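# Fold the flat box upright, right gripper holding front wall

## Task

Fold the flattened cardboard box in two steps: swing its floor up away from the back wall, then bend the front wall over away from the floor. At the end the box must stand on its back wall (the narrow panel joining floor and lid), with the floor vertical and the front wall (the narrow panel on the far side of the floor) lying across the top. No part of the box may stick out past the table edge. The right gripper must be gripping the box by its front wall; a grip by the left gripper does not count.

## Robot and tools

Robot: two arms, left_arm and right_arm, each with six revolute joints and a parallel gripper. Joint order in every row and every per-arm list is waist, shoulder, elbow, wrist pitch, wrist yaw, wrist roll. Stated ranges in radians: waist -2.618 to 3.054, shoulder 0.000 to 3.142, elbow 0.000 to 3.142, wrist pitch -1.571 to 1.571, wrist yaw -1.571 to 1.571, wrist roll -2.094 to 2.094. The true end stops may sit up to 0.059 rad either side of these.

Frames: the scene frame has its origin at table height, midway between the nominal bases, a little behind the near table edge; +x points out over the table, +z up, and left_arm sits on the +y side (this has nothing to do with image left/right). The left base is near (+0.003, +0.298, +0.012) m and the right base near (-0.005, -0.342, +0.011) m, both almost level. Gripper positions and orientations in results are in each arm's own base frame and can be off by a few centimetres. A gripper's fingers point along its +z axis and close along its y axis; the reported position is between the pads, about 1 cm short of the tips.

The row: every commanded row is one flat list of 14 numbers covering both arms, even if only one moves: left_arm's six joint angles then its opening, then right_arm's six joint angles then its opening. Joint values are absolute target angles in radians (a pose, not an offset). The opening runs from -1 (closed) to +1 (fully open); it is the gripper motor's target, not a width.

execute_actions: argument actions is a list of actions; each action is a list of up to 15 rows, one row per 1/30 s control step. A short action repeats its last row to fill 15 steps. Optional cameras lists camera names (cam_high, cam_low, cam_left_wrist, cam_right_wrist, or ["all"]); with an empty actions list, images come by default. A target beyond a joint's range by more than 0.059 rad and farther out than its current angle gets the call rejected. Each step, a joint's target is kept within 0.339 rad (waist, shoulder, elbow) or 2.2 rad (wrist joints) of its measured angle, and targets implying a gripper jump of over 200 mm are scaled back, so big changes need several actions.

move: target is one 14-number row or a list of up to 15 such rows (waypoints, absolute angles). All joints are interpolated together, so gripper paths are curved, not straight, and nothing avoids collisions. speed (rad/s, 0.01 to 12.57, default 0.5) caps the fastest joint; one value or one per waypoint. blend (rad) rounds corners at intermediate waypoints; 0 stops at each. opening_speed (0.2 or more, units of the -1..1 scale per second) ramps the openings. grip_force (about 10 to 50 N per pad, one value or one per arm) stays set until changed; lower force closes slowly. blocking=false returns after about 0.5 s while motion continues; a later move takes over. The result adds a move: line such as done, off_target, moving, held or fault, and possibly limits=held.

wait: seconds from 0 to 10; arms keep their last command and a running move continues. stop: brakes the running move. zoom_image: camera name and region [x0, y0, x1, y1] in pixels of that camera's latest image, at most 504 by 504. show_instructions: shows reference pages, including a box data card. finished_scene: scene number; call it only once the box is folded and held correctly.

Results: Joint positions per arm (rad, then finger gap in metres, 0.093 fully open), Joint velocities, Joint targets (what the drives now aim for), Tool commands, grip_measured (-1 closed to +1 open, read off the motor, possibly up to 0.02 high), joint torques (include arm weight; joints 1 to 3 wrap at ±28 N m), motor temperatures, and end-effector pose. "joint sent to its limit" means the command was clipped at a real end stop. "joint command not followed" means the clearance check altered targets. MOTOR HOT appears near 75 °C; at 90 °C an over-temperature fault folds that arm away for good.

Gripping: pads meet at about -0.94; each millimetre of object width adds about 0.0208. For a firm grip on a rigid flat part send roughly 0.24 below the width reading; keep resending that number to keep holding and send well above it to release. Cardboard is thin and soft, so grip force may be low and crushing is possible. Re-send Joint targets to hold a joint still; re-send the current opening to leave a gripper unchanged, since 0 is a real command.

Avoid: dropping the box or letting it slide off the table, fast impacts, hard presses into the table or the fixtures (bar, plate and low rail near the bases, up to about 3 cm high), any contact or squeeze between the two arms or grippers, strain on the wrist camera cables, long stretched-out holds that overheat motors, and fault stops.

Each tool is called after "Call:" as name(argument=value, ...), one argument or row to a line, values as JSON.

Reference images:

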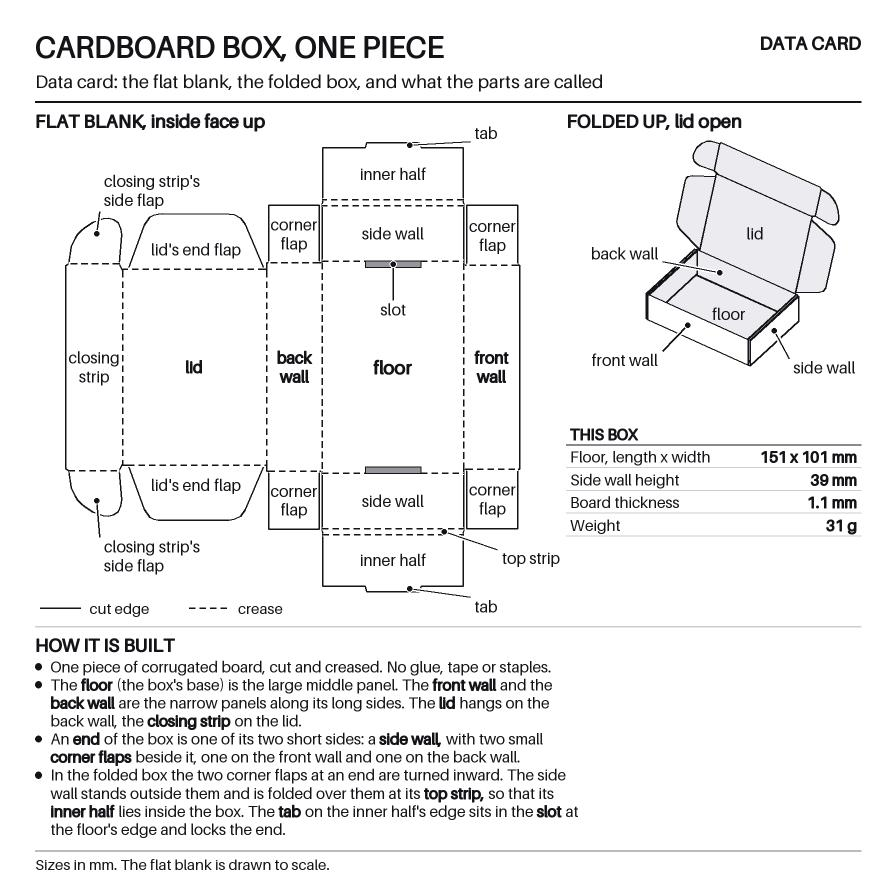

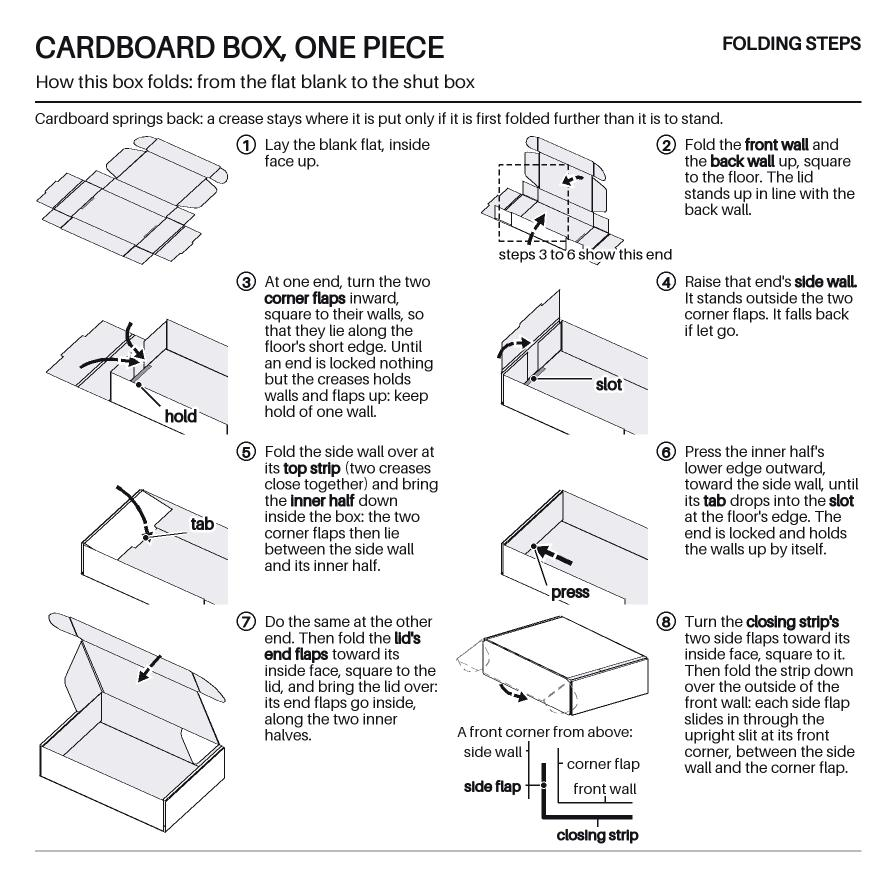

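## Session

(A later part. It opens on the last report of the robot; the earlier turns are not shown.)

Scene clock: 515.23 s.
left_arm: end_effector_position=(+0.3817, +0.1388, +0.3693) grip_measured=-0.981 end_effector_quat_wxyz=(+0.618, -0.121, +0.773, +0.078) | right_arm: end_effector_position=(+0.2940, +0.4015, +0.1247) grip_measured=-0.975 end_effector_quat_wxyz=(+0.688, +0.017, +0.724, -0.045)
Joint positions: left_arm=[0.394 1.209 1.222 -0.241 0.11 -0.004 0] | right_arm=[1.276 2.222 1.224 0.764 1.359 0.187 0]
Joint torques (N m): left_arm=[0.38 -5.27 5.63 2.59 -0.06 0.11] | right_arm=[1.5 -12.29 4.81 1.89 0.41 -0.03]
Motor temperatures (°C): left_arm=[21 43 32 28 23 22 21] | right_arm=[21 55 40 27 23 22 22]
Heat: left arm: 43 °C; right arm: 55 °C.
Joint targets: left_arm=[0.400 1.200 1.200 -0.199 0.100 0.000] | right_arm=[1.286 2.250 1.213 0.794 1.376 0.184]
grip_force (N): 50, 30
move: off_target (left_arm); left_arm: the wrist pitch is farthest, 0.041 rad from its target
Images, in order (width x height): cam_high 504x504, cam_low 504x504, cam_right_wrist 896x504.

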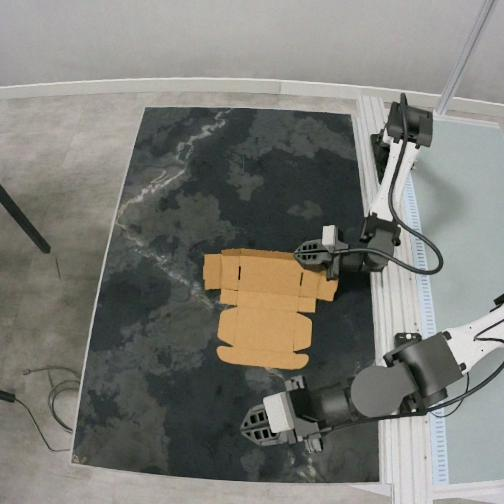

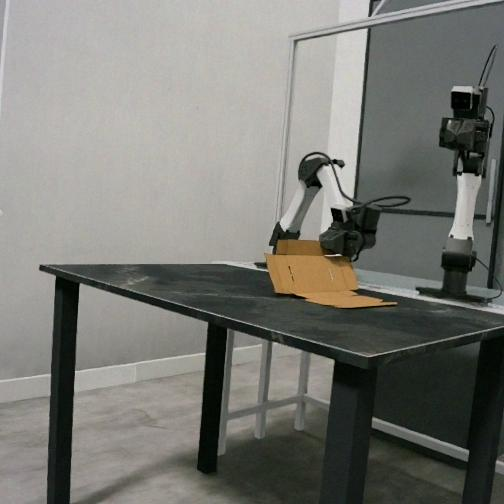

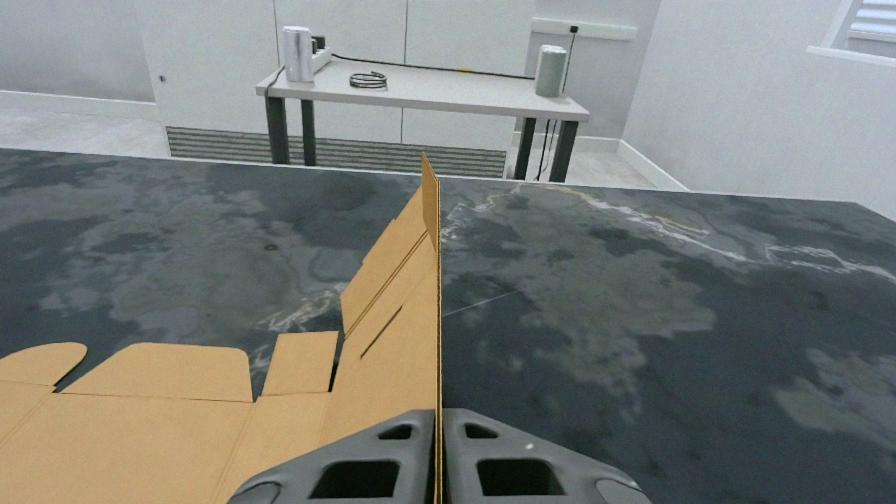

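Call:
move(
  target=[0.4, 1.2, 1.2, -0.2, 0.1, 0.0, -1, 1.313, 2.347, 1.498, 0.547, 1.403, 0.222, -1],
  speed=0.2,
  cameras=["cam_low", "cam_right_wrist"],
)

Call:
zoom_image(
  camera="cam_low",
  region=[230, 210, 400, 320],
)

Scene clock: 527.13 s.
left_arm: end_effector_position=(+0.3817, +0.1388, +0.3693) grip_measured=-0.981 end_effector_quat_wxyz=(+0.618, -0.121, +0.773, +0.078) | right_arm: end_effector_position=(+0.2943, +0.4457, +0.1376) grip_measured=-0.975 end_effector_quat_wxyz=(+0.687, +0.007, +0.725, -0.052)
Joint positions: left_arm=[0.394 1.209 1.222 -0.241 0.11 -0.004 0] | right_arm=[1.302 2.311 1.469 0.572 1.382 0.199 0]
Joint torques (N m): left_arm=[0.36 -5.37 5.53 2.59 -0.06 0.11] | right_arm=[1.55 -12.98 8.43 1.23 0.48 0.2]
Heat: left arm: 40 °C; right arm: 54 °C.
Joint targets: left_arm=[0.400 1.200 1.200 -0.200 0.100 0.000] | right_arm=[1.313 2.347 1.498 0.546 1.404 0.222]
grip_force (N): 50, 30
move: off_target (left_arm, right_arm); left_arm: the wrist pitch is farthest, 0.041 rad from its target; right_arm: the shoulder is farthest, 0.036 rad from its target
Images, in order (width x height): cam_low 504x504, cam_right_wrist 896x504.

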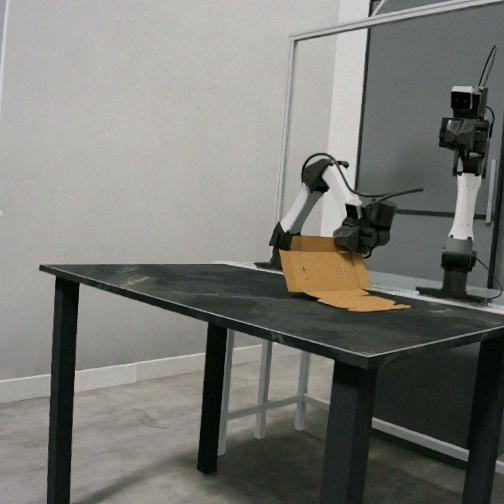

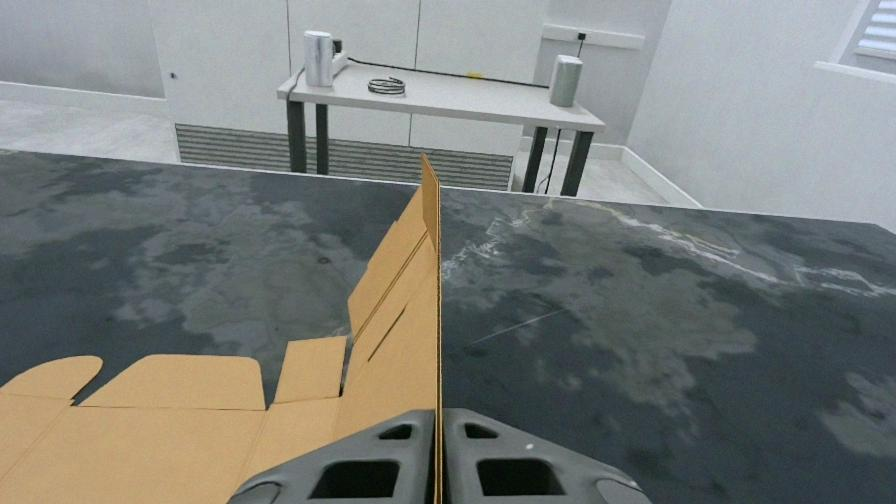

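Scaled by 2.965 from the camera's 504x504 image, which has a finer 720x720 frame.

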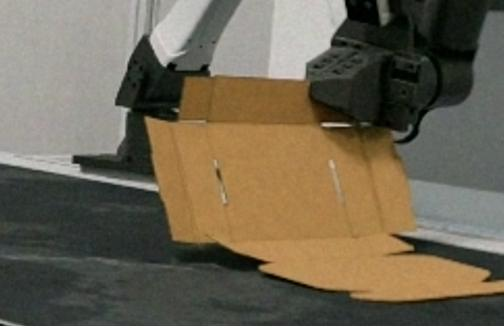

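Call:
move(
  target=[
    [0.1, 1.6, 1.40, -0.6, 0.400, 0.0, -1, 1.262, 2.168, 1.127, 0.842, 1.32, 0.165, -1],
    [-0.2, 1.95, 1.42, -0.78, 0.660, 0.0, -1, 1.262, 2.168, 1.127, 0.842, 1.32, 0.165, -1],
  ],
  speed=[0.3, 0.6],
  blend=[0.05, 0],
  cameras=["cam_low", "cam_right_wrist", "cam_left_wrist"],
)

Call:
zoom_image(
  camera="cam_low",
  region=[230, 210, 400, 320],
)

Scene clock: 534.53 s.
left_arm: end_effector_position=(+0.3800, -0.1814, +0.0779) grip_measured=-0.981 end_effector_quat_wxyz=(+0.087, +0.133, +0.932, -0.325) | right_arm: end_effector_position=(+0.2942, +0.3849, +0.1059) grip_measured=-0.975 end_effector_quat_wxyz=(+0.682, -0.004, +0.728, -0.063)
Joint positions: left_arm=[-0.203 1.946 1.387 -0.757 0.645 -0.004 0] | right_arm=[1.264 2.219 1.139 0.806 1.342 0.168 0]
Joint torques (N m): left_arm=[0.03 -9.62 8.79 0.6 0.47 0.15] | right_arm=[0.38 -19.84 4.42 1.99 0.03 -0.04]
Motor temperatures (°C): left_arm=[21 39 32 31 23 22 21] | right_arm=[21 57 39 29 23 22 22]
Heat: left arm: 39 °C; right arm: 57 °C.
Joint targets: left_arm=[-0.200 1.950 1.419 -0.779 0.660 0.000] | right_arm=[1.262 2.168 1.128 0.843 1.320 0.165]
grip_force (N): 50, 30
move: off_target (right_arm); right_arm: the shoulder is farthest, 0.051 rad from its target
Images, in order (width x height): cam_low 504x504, cam_left_wrist 896x504, cam_right_wrist 896x504.

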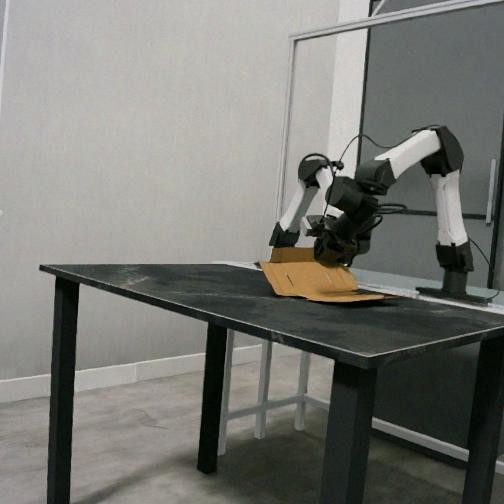

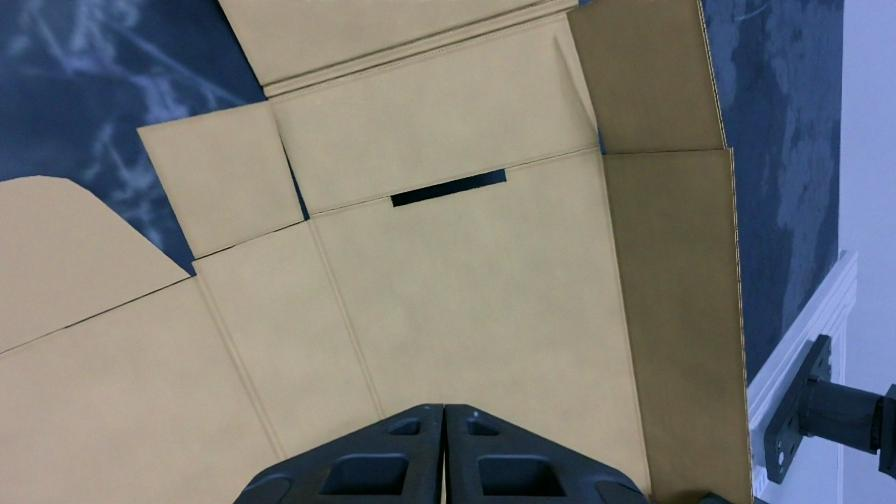

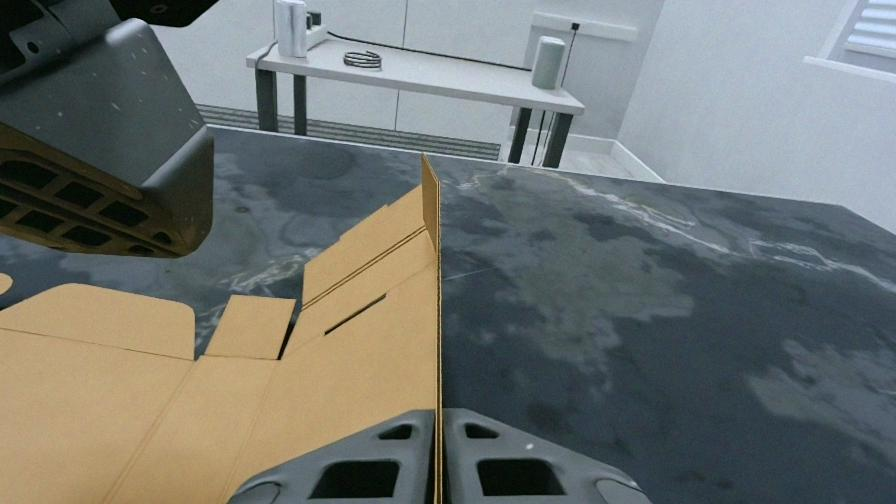

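Scaled by 2.965 from the camera's 504x504 image, which has a finer 720x720 frame.

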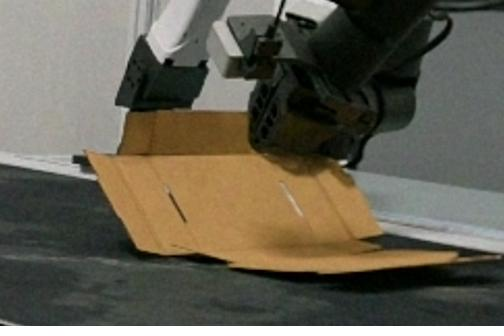

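Call:
move(
  target=[
    [-0.10, 2.09, 1.355, -0.85, 0.70, 0.0, -1, 1.262, 2.185, 1.135, 0.835, 1.33, 0.165, -1],
    [-0.10, 2.160, 1.296, -0.725, 0.70, 0.0, -1, 1.262, 2.185, 1.135, 0.835, 1.33, 0.165, -1],
  ],
  speed=[0.4, 0.15],
  cameras=["cam_low", "cam_left_wrist"],
)

Call:
zoom_image(
  camera="cam_low",
  region=[230, 210, 400, 320],
)

Scene clock: 543.70 s.
left_arm: end_effector_position=(+0.3565, -0.1416, -0.0087) grip_measured=-0.981 end_effector_quat_wxyz=(-0.026, +0.039, +0.940, -0.337) | right_arm: end_effector_position=(+0.2942, +0.3849, +0.1059) grip_measured=-0.975 end_effector_quat_wxyz=(+0.682, -0.004, +0.728, -0.063)
Joint positions: left_arm=[-0.095 2.143 1.313 -0.761 0.689 -0.004 0] | right_arm=[1.264 2.219 1.139 0.806 1.342 0.168 0]
Joint torques (N m): left_arm=[-0.5 -8.95 3.7 0.58 0.45 0.16] | right_arm=[0.44 -18.1 4.97 1.89 0.14 -0.03]
Motor temperatures (°C): left_arm=[21 39 32 29 23 22 21] | right_arm=[21 64 38 30 23 22 22]
Heat: left arm: 39 °C; right arm: 64 °C.
Joint targets: left_arm=[-0.099 2.160 1.296 -0.726 0.700 0.000] | right_arm=[1.263 2.185 1.135 0.835 1.330 0.166]
grip_force (N): 50, 30
move: off_target (left_arm); left_arm: the wrist pitch is farthest, 0.036 rad from its target
Images, in order (width x height): cam_low 504x504, cam_left_wrist 896x504.

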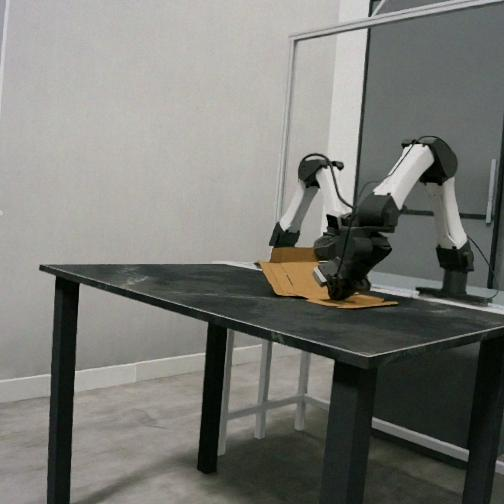

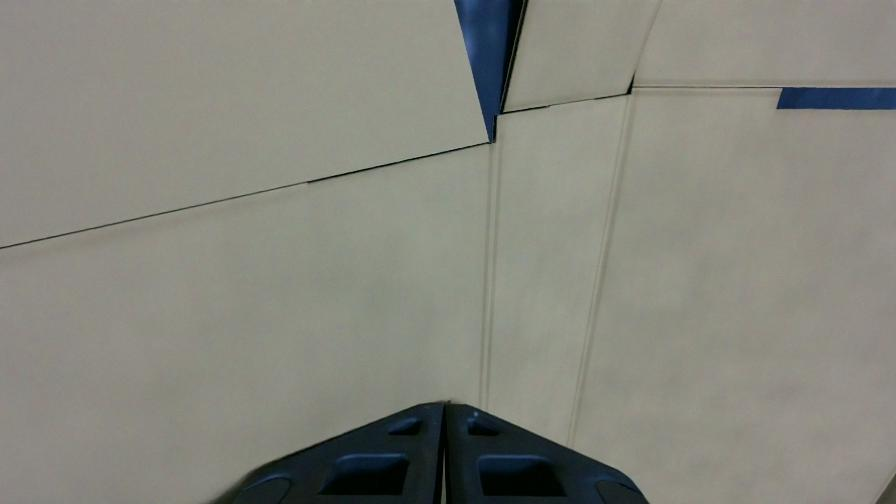

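Scaled by 2.965 from the camera's 504x504 image, which has a finer 720x720 frame.

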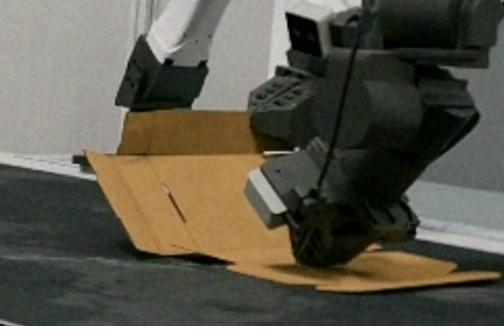

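Call:
move(
  target=[
    [-0.10, 2.165, 1.290, -0.715, 0.70, 0.0, -1, 1.295, 2.280, 1.323, 0.695, 1.381, 0.226, -1],
    [-0.10, 2.165, 1.290, -0.715, 0.70, 0.0, -1, 1.317, 2.378, 1.550, 0.535, 1.403, 0.254, -1],
  ],
  speed=0.25,
  blend=[0.05, 0],
  cameras=["cam_low", "cam_left_wrist", "cam_right_wrist"],
)

Call:
zoom_image(
  camera="cam_low",
  region=[230, 210, 400, 320],
)

Scene clock: 554.93 s.
left_arm: end_effector_position=(+0.3601, -0.1432, -0.0088) grip_measured=-0.981 end_effector_quat_wxyz=(-0.019, +0.042, +0.939, -0.342) | right_arm: end_effector_position=(+0.2971, +0.4498, +0.1420) grip_measured=-0.975 end_effector_quat_wxyz=(+0.692, +0.034, +0.720, -0.046)
Joint positions: left_arm=[-0.095 2.146 1.313 -0.742 0.699 -0.004 0] | right_arm=[1.3 2.337 1.523 0.566 1.409 0.227 0]
Joint torques (N m): left_arm=[-0.47 -8.68 3.29 0.55 0.37 0.15] | right_arm=[1.99 -12.64 8.29 1.16 0.25 0.22]
Motor temperatures (°C): left_arm=[21 39 31 28 23 22 21] | right_arm=[21 67 38 31 23 22 22]
Heat: left arm: 39 °C; right arm: 67 °C.
Joint targets: left_arm=[-0.100 2.166 1.290 -0.714 0.700 0.000] | right_arm=[1.316 2.379 1.549 0.534 1.410 0.253]
grip_force (N): 50, 30
move: off_target (right_arm); right_arm: the shoulder is farthest, 0.041 rad from its target
Images, in order (width x height): cam_low 504x504, cam_left_wrist 896x504, cam_right_wrist 896x504.

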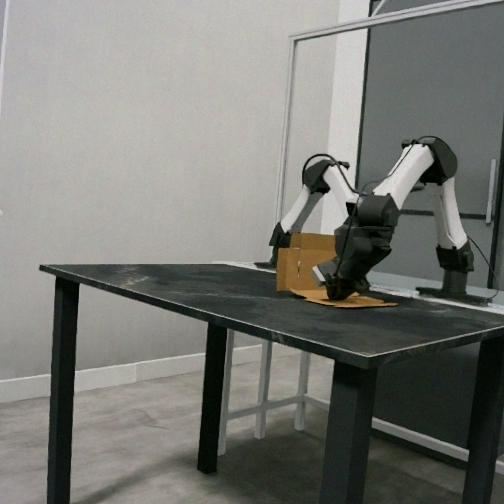

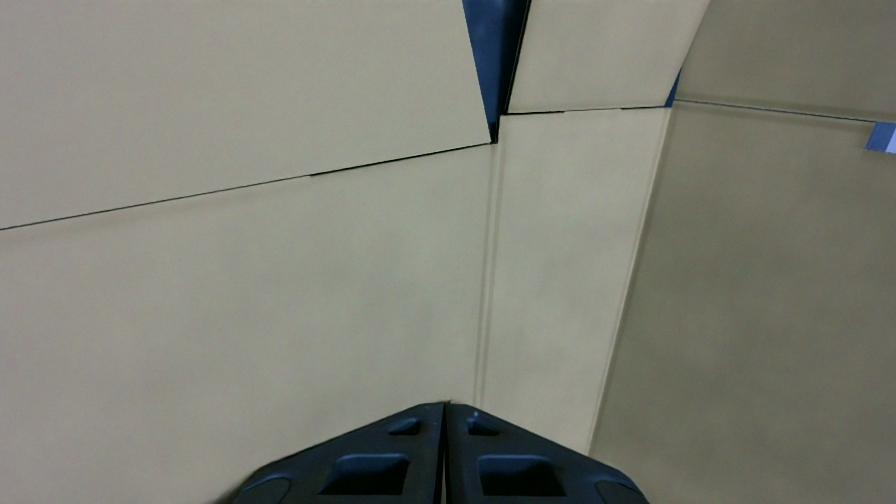

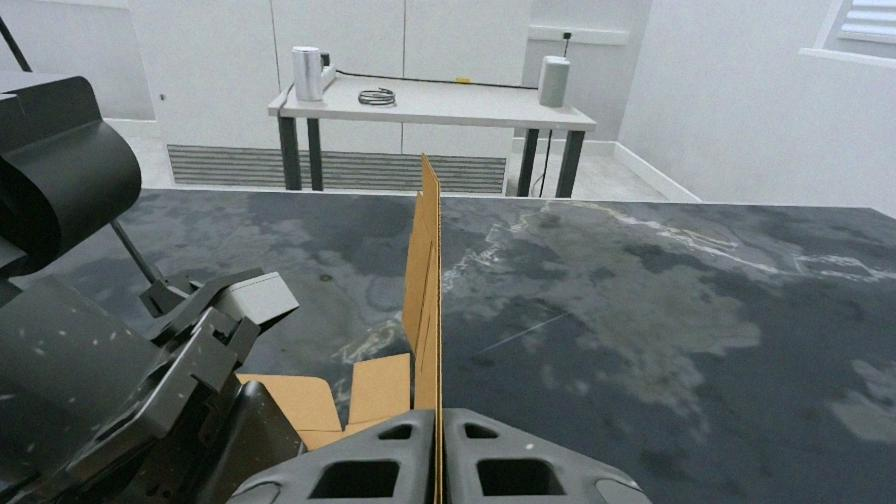

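Scaled by 2.965 from the camera's 504x504 image, which has a finer 720x720 frame.

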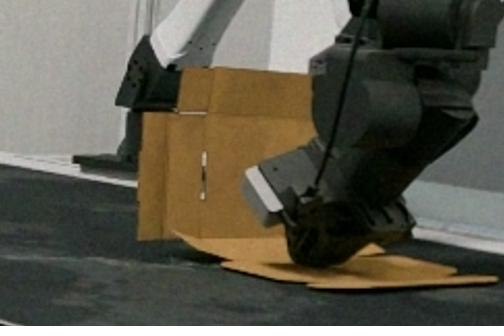

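Call:
move(
  target=[
    [-0.10, 2.165, 1.290, -0.715, 0.70, 0.0, -1, 1.341, 2.538, 1.826, 0.385, 1.41, 0.285, -1],
  ],
  speed=0.2,
  cameras=["cam_low", "cam_left_wrist", "cam_right_wrist"],
)

Call:
zoom_image(
  camera="cam_low",
  region=[230, 210, 400, 320],
)

Scene clock: 561.80 s.
left_arm: end_effector_position=(+0.3595, -0.1433, -0.0090) grip_measured=-0.981 end_effector_quat_wxyz=(-0.019, +0.042, +0.938, -0.342) | right_arm: end_effector_position=(+0.3003, +0.4914, +0.1368) grip_measured=-0.975 end_effector_quat_wxyz=(+0.691, +0.031, +0.720, -0.052)
Joint positions: left_arm=[-0.095 2.146 1.311 -0.742 0.7 -0.004 0] | right_arm=[1.316 2.49 1.8 0.41 1.428 0.245 0]
Joint torques (N m): left_arm=[-0.51 -8.84 3.48 0.53 0.38 0.18] | right_arm=[3.03 -13.82 8.61 1.23 0.11 0.35]
Motor temperatures (°C): left_arm=[21 38 31 27 23 22 21] | right_arm=[21 65 39 30 23 22 22]
Heat: left arm: 38 °C; right arm: 65 °C.
Joint targets: left_arm=[-0.100 2.165 1.290 -0.715 0.700 0.000] | right_arm=[1.342 2.537 1.827 0.386 1.413 0.285]
grip_force (N): 50, 30
move: off_target (right_arm); right_arm: the shoulder is farthest, 0.048 rad from its target
Images, in order (width x height): cam_low 504x504, cam_left_wrist 896x504, cam_right_wrist 896x504.

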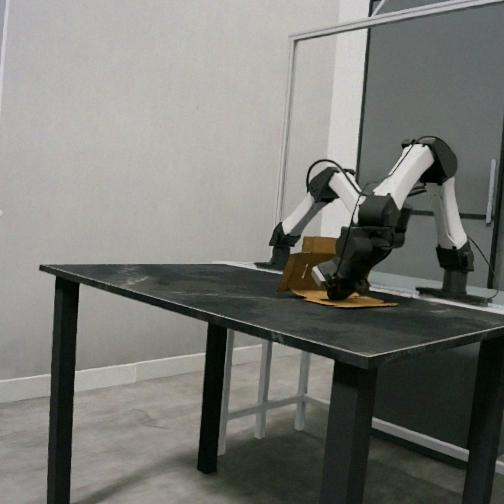

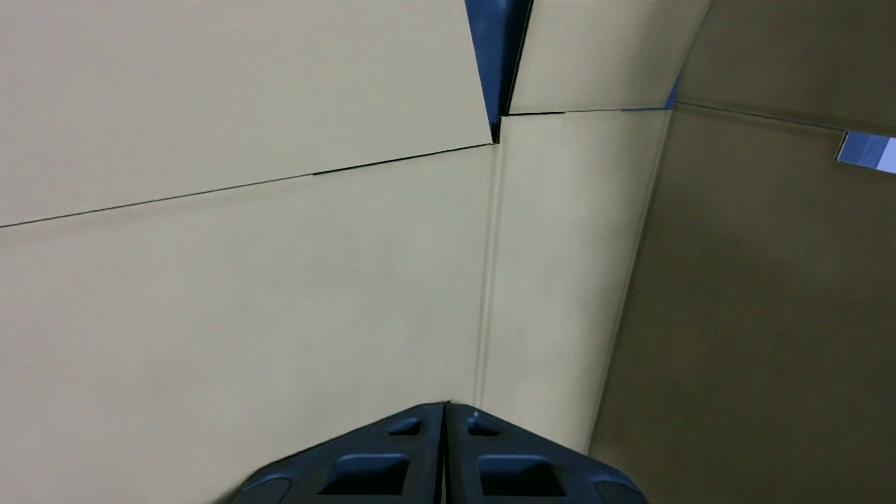

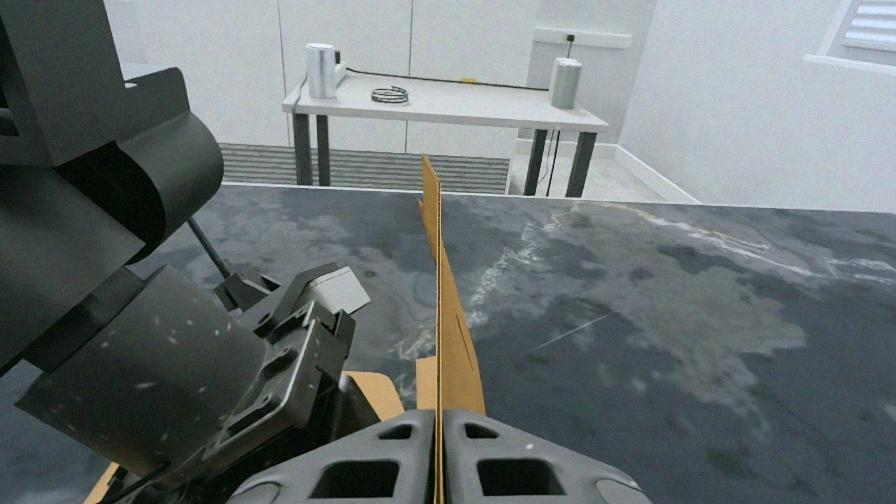

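Scaled by 2.965 from the camera's 504x504 image, which has a finer 720x720 frame.

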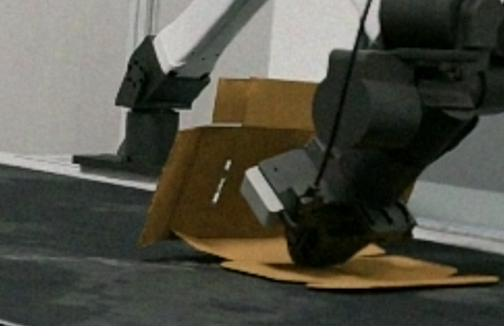

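Call:
move(
  target=[
    [-0.10, 2.165, 1.290, -0.715, 0.70, 0.0, -1, 1.353, 2.580, 1.872, 0.375, 1.41, 0.285, -1],
  ],
  speed=0.2,
  cameras=["cam_low", "cam_right_wrist"],
)

Call:
zoom_image(
  camera="cam_low",
  region=[230, 210, 400, 320],
)

Scene clock: 565.20 s.
left_arm: end_effector_position=(+0.3595, -0.1435, -0.0088) grip_measured=-0.981 end_effector_quat_wxyz=(-0.019, +0.042, +0.938, -0.343) | right_arm: end_effector_position=(+0.3012, +0.4977, +0.1296) grip_measured=-0.975 end_effector_quat_wxyz=(+0.691, +0.031, +0.720, -0.054)
Joint positions: left_arm=[-0.095 2.146 1.311 -0.742 0.702 -0.004 0] | right_arm=[1.317 2.53 1.847 0.401 1.432 0.245 0]
Joint torques (N m): left_arm=[-0.58 -8.76 3.26 0.54 0.35 0.17] | right_arm=[3.77 -13.76 8.47 1.23 0.04 0.35]
Motor temperatures (°C): left_arm=[21 38 30 27 23 22 21] | right_arm=[22 65 39 29 23 22 22]
Heat: left arm: 38 °C; right arm: 65 °C.
Joint targets: left_arm=[-0.100 2.165 1.290 -0.715 0.700 0.000] | right_arm=[1.352 2.581 1.871 0.375 1.410 0.285]
grip_force (N): 50, 30
move: off_target (right_arm); right_arm: the shoulder is farthest, 0.050 rad from its target
Images, in order (width x height): cam_low 504x504, cam_right_wrist 896x504.

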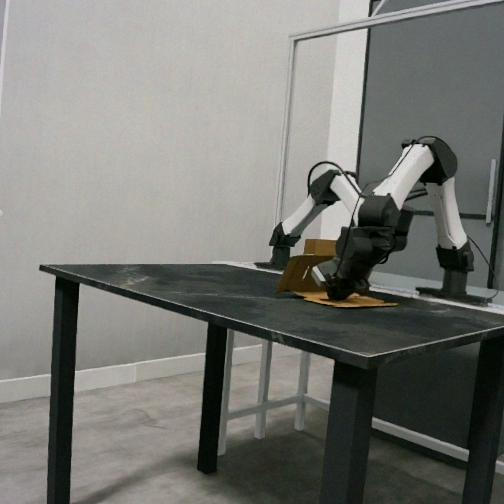

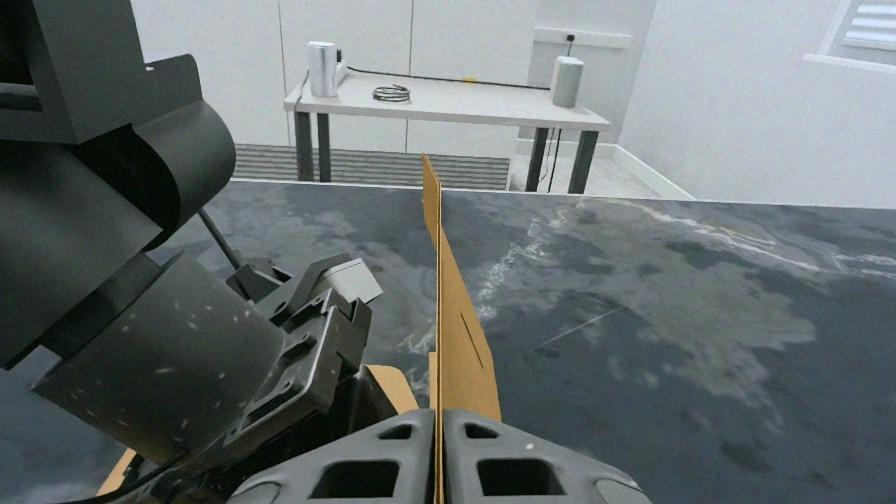

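Scaled by 2.965 from the camera's 504x504 image, which has a finer 720x720 frame.

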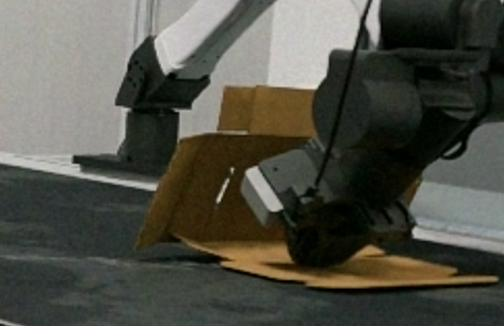

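Call:
move(
  target=[
    [-0.10, 2.165, 1.290, -0.715, 0.70, 0.0, -1, 1.303, 2.345, 1.555, 0.563, 1.36, 0.225, -1],
    [-0.10, 1.95, 1.42, -0.80, 0.70, 0.0, -1, 1.303, 2.350, 1.558, 0.556, 1.37, 0.225, -1],
  ],
  speed=[0.3, 0.5],
  cameras=["cam_low", "cam_right_wrist", "cam_left_wrist"],
)

Call:
zoom_image(
  camera="cam_low",
  region=[230, 210, 400, 320],
)

Scene clock: 571.20 s.
left_arm: end_effector_position=(+0.3962, -0.1478, +0.0868) grip_measured=-0.981 end_effector_quat_wxyz=(+0.099, +0.085, +0.928, -0.349) | right_arm: end_effector_position=(+0.2978, +0.4644, +0.1304) grip_measured=-0.975 end_effector_quat_wxyz=(+0.688, +0.018, +0.724, -0.040)
Joint positions: left_arm=[-0.095 1.953 1.407 -0.777 0.708 -0.004 0] | right_arm=[1.305 2.386 1.575 0.545 1.382 0.228 0]
Joint torques (N m): left_arm=[-0.58 -10.21 7.23 0.58 0.3 0.15] | right_arm=[0.47 -21.05 4.96 1.66 0.03 -0.03]
Motor temperatures (°C): left_arm=[21 38 30 27 23 22 21] | right_arm=[22 66 39 29 23 22 22]
Heat: left arm: 38 °C; right arm: 66 °C.
Joint targets: left_arm=[-0.100 1.950 1.421 -0.799 0.700 0.000] | right_arm=[1.304 2.350 1.558 0.556 1.360 0.225]
grip_force (N): 50, 30
move: off_target (right_arm); right_arm: the shoulder is farthest, 0.036 rad from its target
Images, in order (width x height): cam_low 504x504, cam_left_wrist 896x504, cam_right_wrist 896x504.

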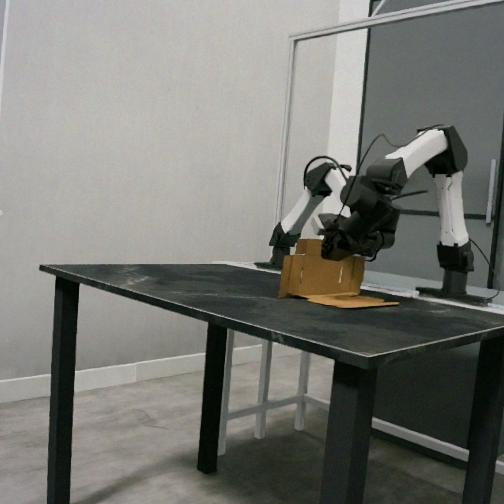

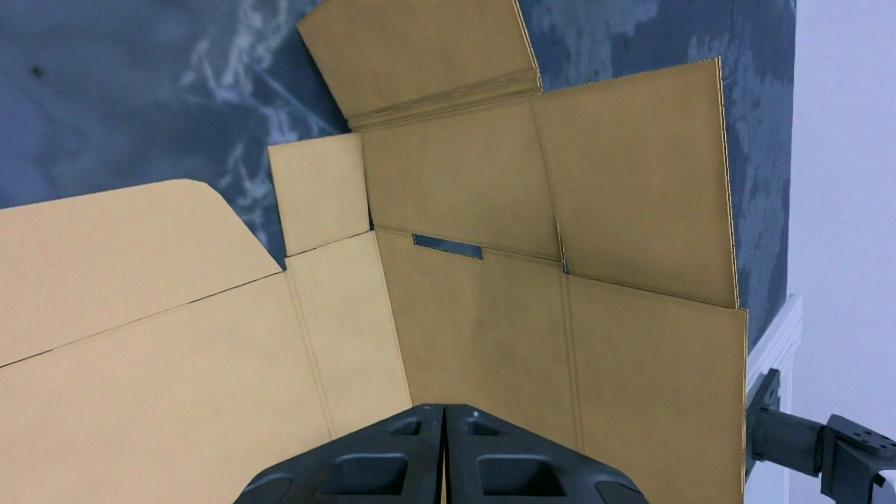

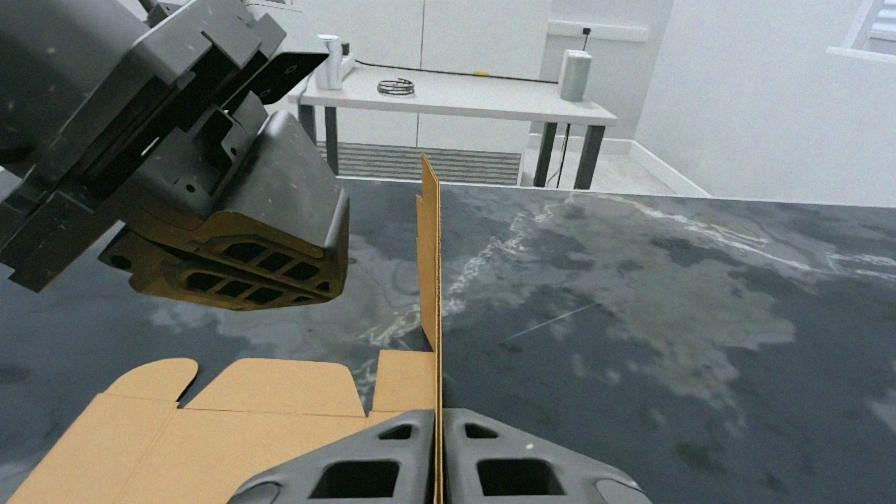

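Scaled by 2.965 from the camera's 504x504 image, which has a finer 720x720 frame.

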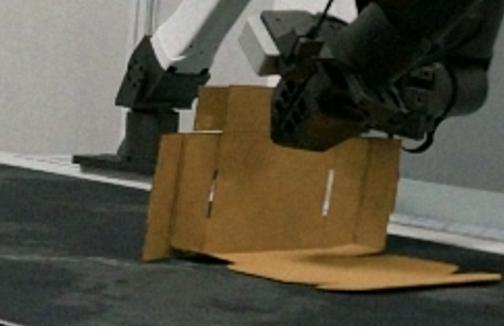

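Call:
zoom_image(
  camera="cam_low",
  region=[290, 215, 370, 310],
)

Call:
zoom_image(
  camera="cam_right_wrist",
  region=[340, 140, 540, 504],
)

Scaled by 5.305 from the camera's 504x504 image, which has a finer 720x720 frame.

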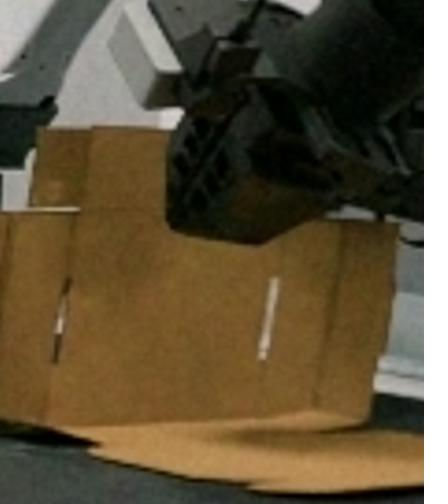

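Scaled by 1.385 from the camera's 896x504 image, which has a finer 1280x720 frame.

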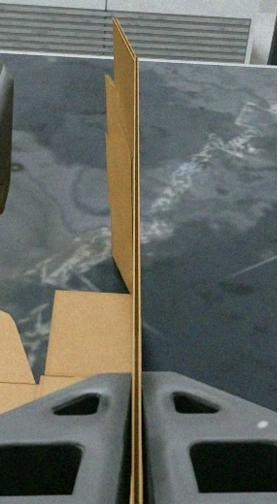

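Call:
move(
  target=[
    [0.1, 1.6, 1.40, -0.6, 0.400, 0.0, -1, 1.303, 2.372, 1.570, 0.556, 1.37, 0.225, -1],
    [0.45, 1.2, 1.2, -0.2, 0.1, 0.0, -1, 1.303, 2.372, 1.570, 0.556, 1.37, 0.225, -1],
  ],
  speed=0.8,
  blend=[0.1, 0],
  cameras=["cam_low", "cam_high"],
)

Call:
zoom_image(
  camera="cam_low",
  region=[270, 215, 400, 315],
)

Scene clock: 576.43 s.
left_arm: end_effector_position=(+0.3705, +0.1573, +0.3735) grip_measured=-0.981 end_effector_quat_wxyz=(+0.620, -0.140, +0.766, +0.095) | right_arm: end_effector_position=(+0.2978, +0.4644, +0.1304) grip_measured=-0.975 end_effector_quat_wxyz=(+0.688, +0.018, +0.724, -0.040)
Joint positions: left_arm=[0.448 1.195 1.221 -0.243 0.111 -0.004 0] | right_arm=[1.305 2.386 1.575 0.545 1.382 0.228 0]
Joint torques (N m): left_arm=[0.09 -4.08 5.7 2.61 -0.08 0.12] | right_arm=[0.35 -18.81 5.89 1.65 0.13 -0.04]
Motor temperatures (°C): left_arm=[21 39 31 27 23 22 21] | right_arm=[22 66 39 29 23 22 22]
Heat: left arm: 39 °C; right arm: 66 °C.
Joint targets: left_arm=[0.450 1.199 1.200 -0.200 0.100 0.000] | right_arm=[1.303 2.372 1.570 0.556 1.370 0.225]
grip_force (N): 50, 30
move: off_target (left_arm); left_arm: the wrist pitch is farthest, 0.043 rad from its target
Images, in order (width x height): cam_high 504x504, cam_low 504x504.

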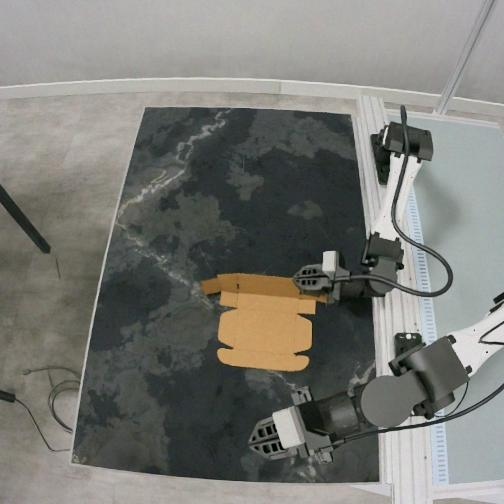

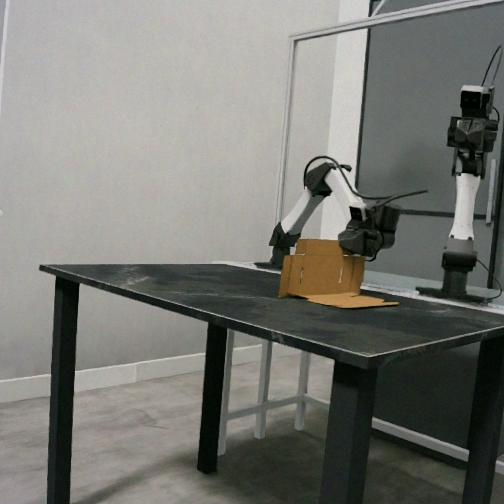

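Scaled by 3.877 from the camera's 504x504 image, which has a finer 720x720 frame.

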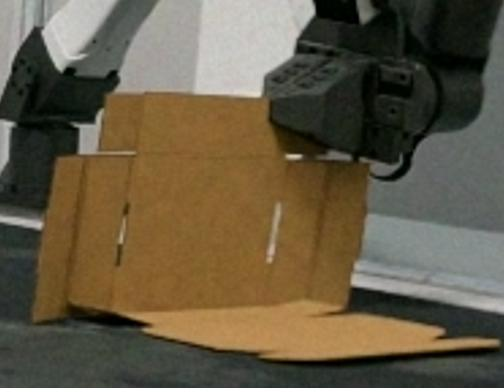

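Call:
move(
  target=[
    [0.45, 1.2, 1.2, -0.2, 0.1, 0.0, -1, 1.303, 2.372, 1.570, 0.556, 1.37, 0.225, -0.81],
    [0.45, 1.2, 1.2, -0.2, 0.1, 0.0, -1, 1.303, 2.430, 1.558, 0.592, 1.37, 0.225, -0.81],
    [0.45, 1.2, 1.2, -0.2, 0.1, 0.0, -1, 1.303, 2.430, 1.558, 0.592, 1.37, 0.225, -1],
  ],
  speed=0.3,
  cameras=["cam_low", "cam_right_wrist"],
)

Call:
zoom_image(
  camera="cam_low",
  region=[270, 215, 400, 315],
)

Scene clock: 581.60 s.
left_arm: end_effector_position=(+0.3705, +0.1573, +0.3735) grip_measured=-0.981 end_effector_quat_wxyz=(+0.620, -0.140, +0.766, +0.095) | right_arm: end_effector_position=(+0.2979, +0.4648, +0.1293) grip_measured=-0.975 end_effector_quat_wxyz=(+0.689, +0.021, +0.724, -0.038)
Joint positions: left_arm=[0.448 1.195 1.221 -0.243 0.111 -0.004 0] | right_arm=[1.305 2.391 1.575 0.557 1.382 0.228 0]
Joint torques (N m): left_arm=[0.09 -4.03 5.67 2.61 -0.09 0.12] | right_arm=[0.35 -13.49 4.93 1.92 0.13 -0.04]
Motor temperatures (°C): left_arm=[21 38 31 29 23 22 21] | right_arm=[22 66 39 29 23 22 22]
Heat: left arm: 38 °C; right arm: 66 °C.
Joint targets: left_arm=[0.450 1.200 1.200 -0.200 0.101 0.000] | right_arm=[1.303 2.429 1.558 0.592 1.370 0.225]
grip_force (N): 50, 30
move: off_target (left_arm, right_arm); target 3's new numbers were sent with right_arm's shoulder 0.039 rad from that target; left_arm: the wrist pitch is farthest, 0.043 rad from its target; right_arm: the shoulder is farthest, 0.039 rad from its target
Images, in order (width x height): cam_low 504x504, cam_right_wrist 896x504.

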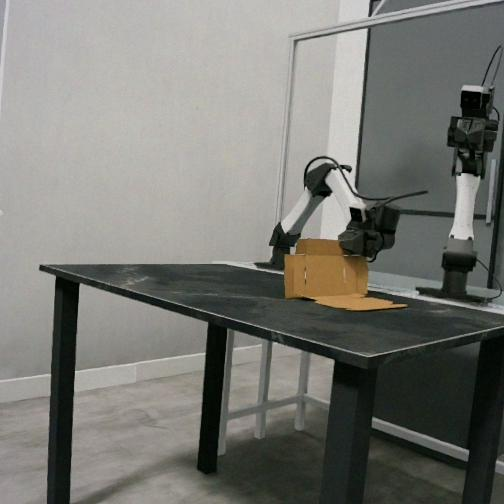

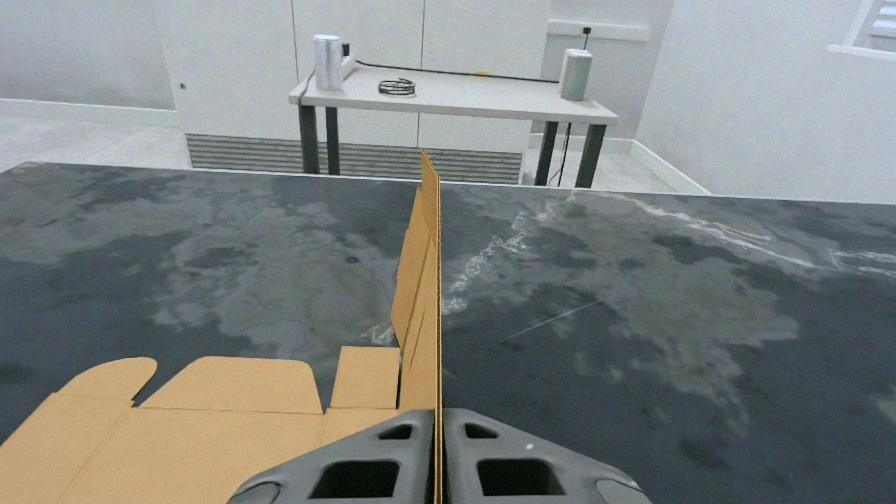

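Scaled by 3.877 from the camera's 504x504 image, which has a finer 720x720 frame.

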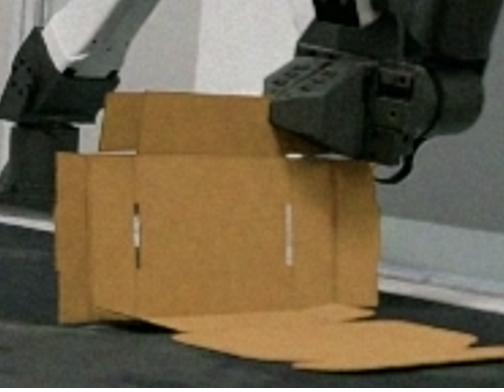

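Call:
move(
  target=[
    [0.45, 1.2, 1.2, -0.2, 0.1, 0.0, -1, 1.303, 2.430, 1.558, 0.592, 1.37, 0.225, -0.81],
    [0.45, 1.2, 1.2, -0.2, 0.1, 0.0, -1, 1.303, 2.458, 1.545, 0.615, 1.37, 0.225, -0.81],
  ],
  speed=0.3,
  cameras=["cam_low", "cam_right_wrist"],
)

Call:
zoom_image(
  camera="cam_low",
  region=[270, 215, 400, 315],
)

Scene clock: 584.40 s.
left_arm: end_effector_position=(+0.3705, +0.1576, +0.3735) grip_measured=-0.981 end_effector_quat_wxyz=(+0.620, -0.141, +0.766, +0.096) | right_arm: end_effector_position=(+0.2975, +0.4632, +0.1133) grip_measured=-0.811 end_effector_quat_wxyz=(+0.687, +0.015, +0.725, -0.044)
Joint positions: left_arm=[0.448 1.195 1.221 -0.243 0.11 -0.004 0] | right_arm=[1.305 2.418 1.56 0.583 1.382 0.228 0.006]
Joint torques (N m): left_arm=[0.08 -3.99 5.65 2.62 -0.07 0.11] | right_arm=[0.35 -13.42 5.03 1.89 0.14 -0.03]
Motor temperatures (°C): left_arm=[21 37 31 30 23 22 21] | right_arm=[22 65 38 30 23 22 22]
Heat: left arm: 37 °C; right arm: 65 °C.
Joint targets: left_arm=[0.450 1.200 1.200 -0.200 0.099 0.000] | right_arm=[1.303 2.458 1.546 0.615 1.370 0.225]
grip_force (N): 50, 30
move: off_target (left_arm, right_arm); left_arm: the wrist pitch is farthest, 0.043 rad from its target; right_arm: the shoulder is farthest, 0.040 rad from its target
Images, in order (width x height): cam_low 504x504, cam_right_wrist 896x504.

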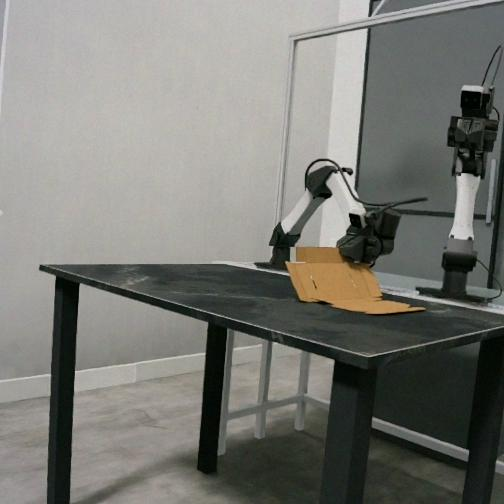

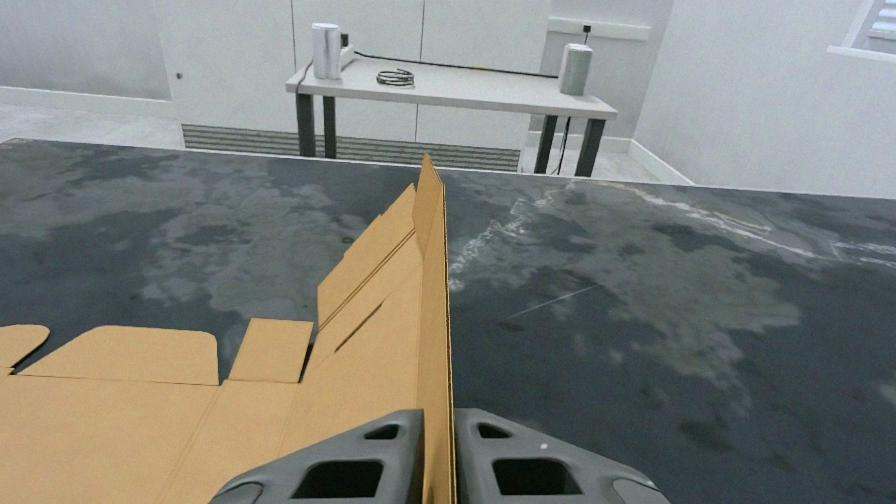

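Scaled by 3.877 from the camera's 504x504 image, which has a finer 720x720 frame.

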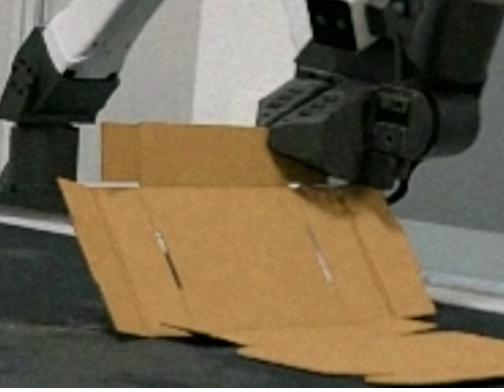

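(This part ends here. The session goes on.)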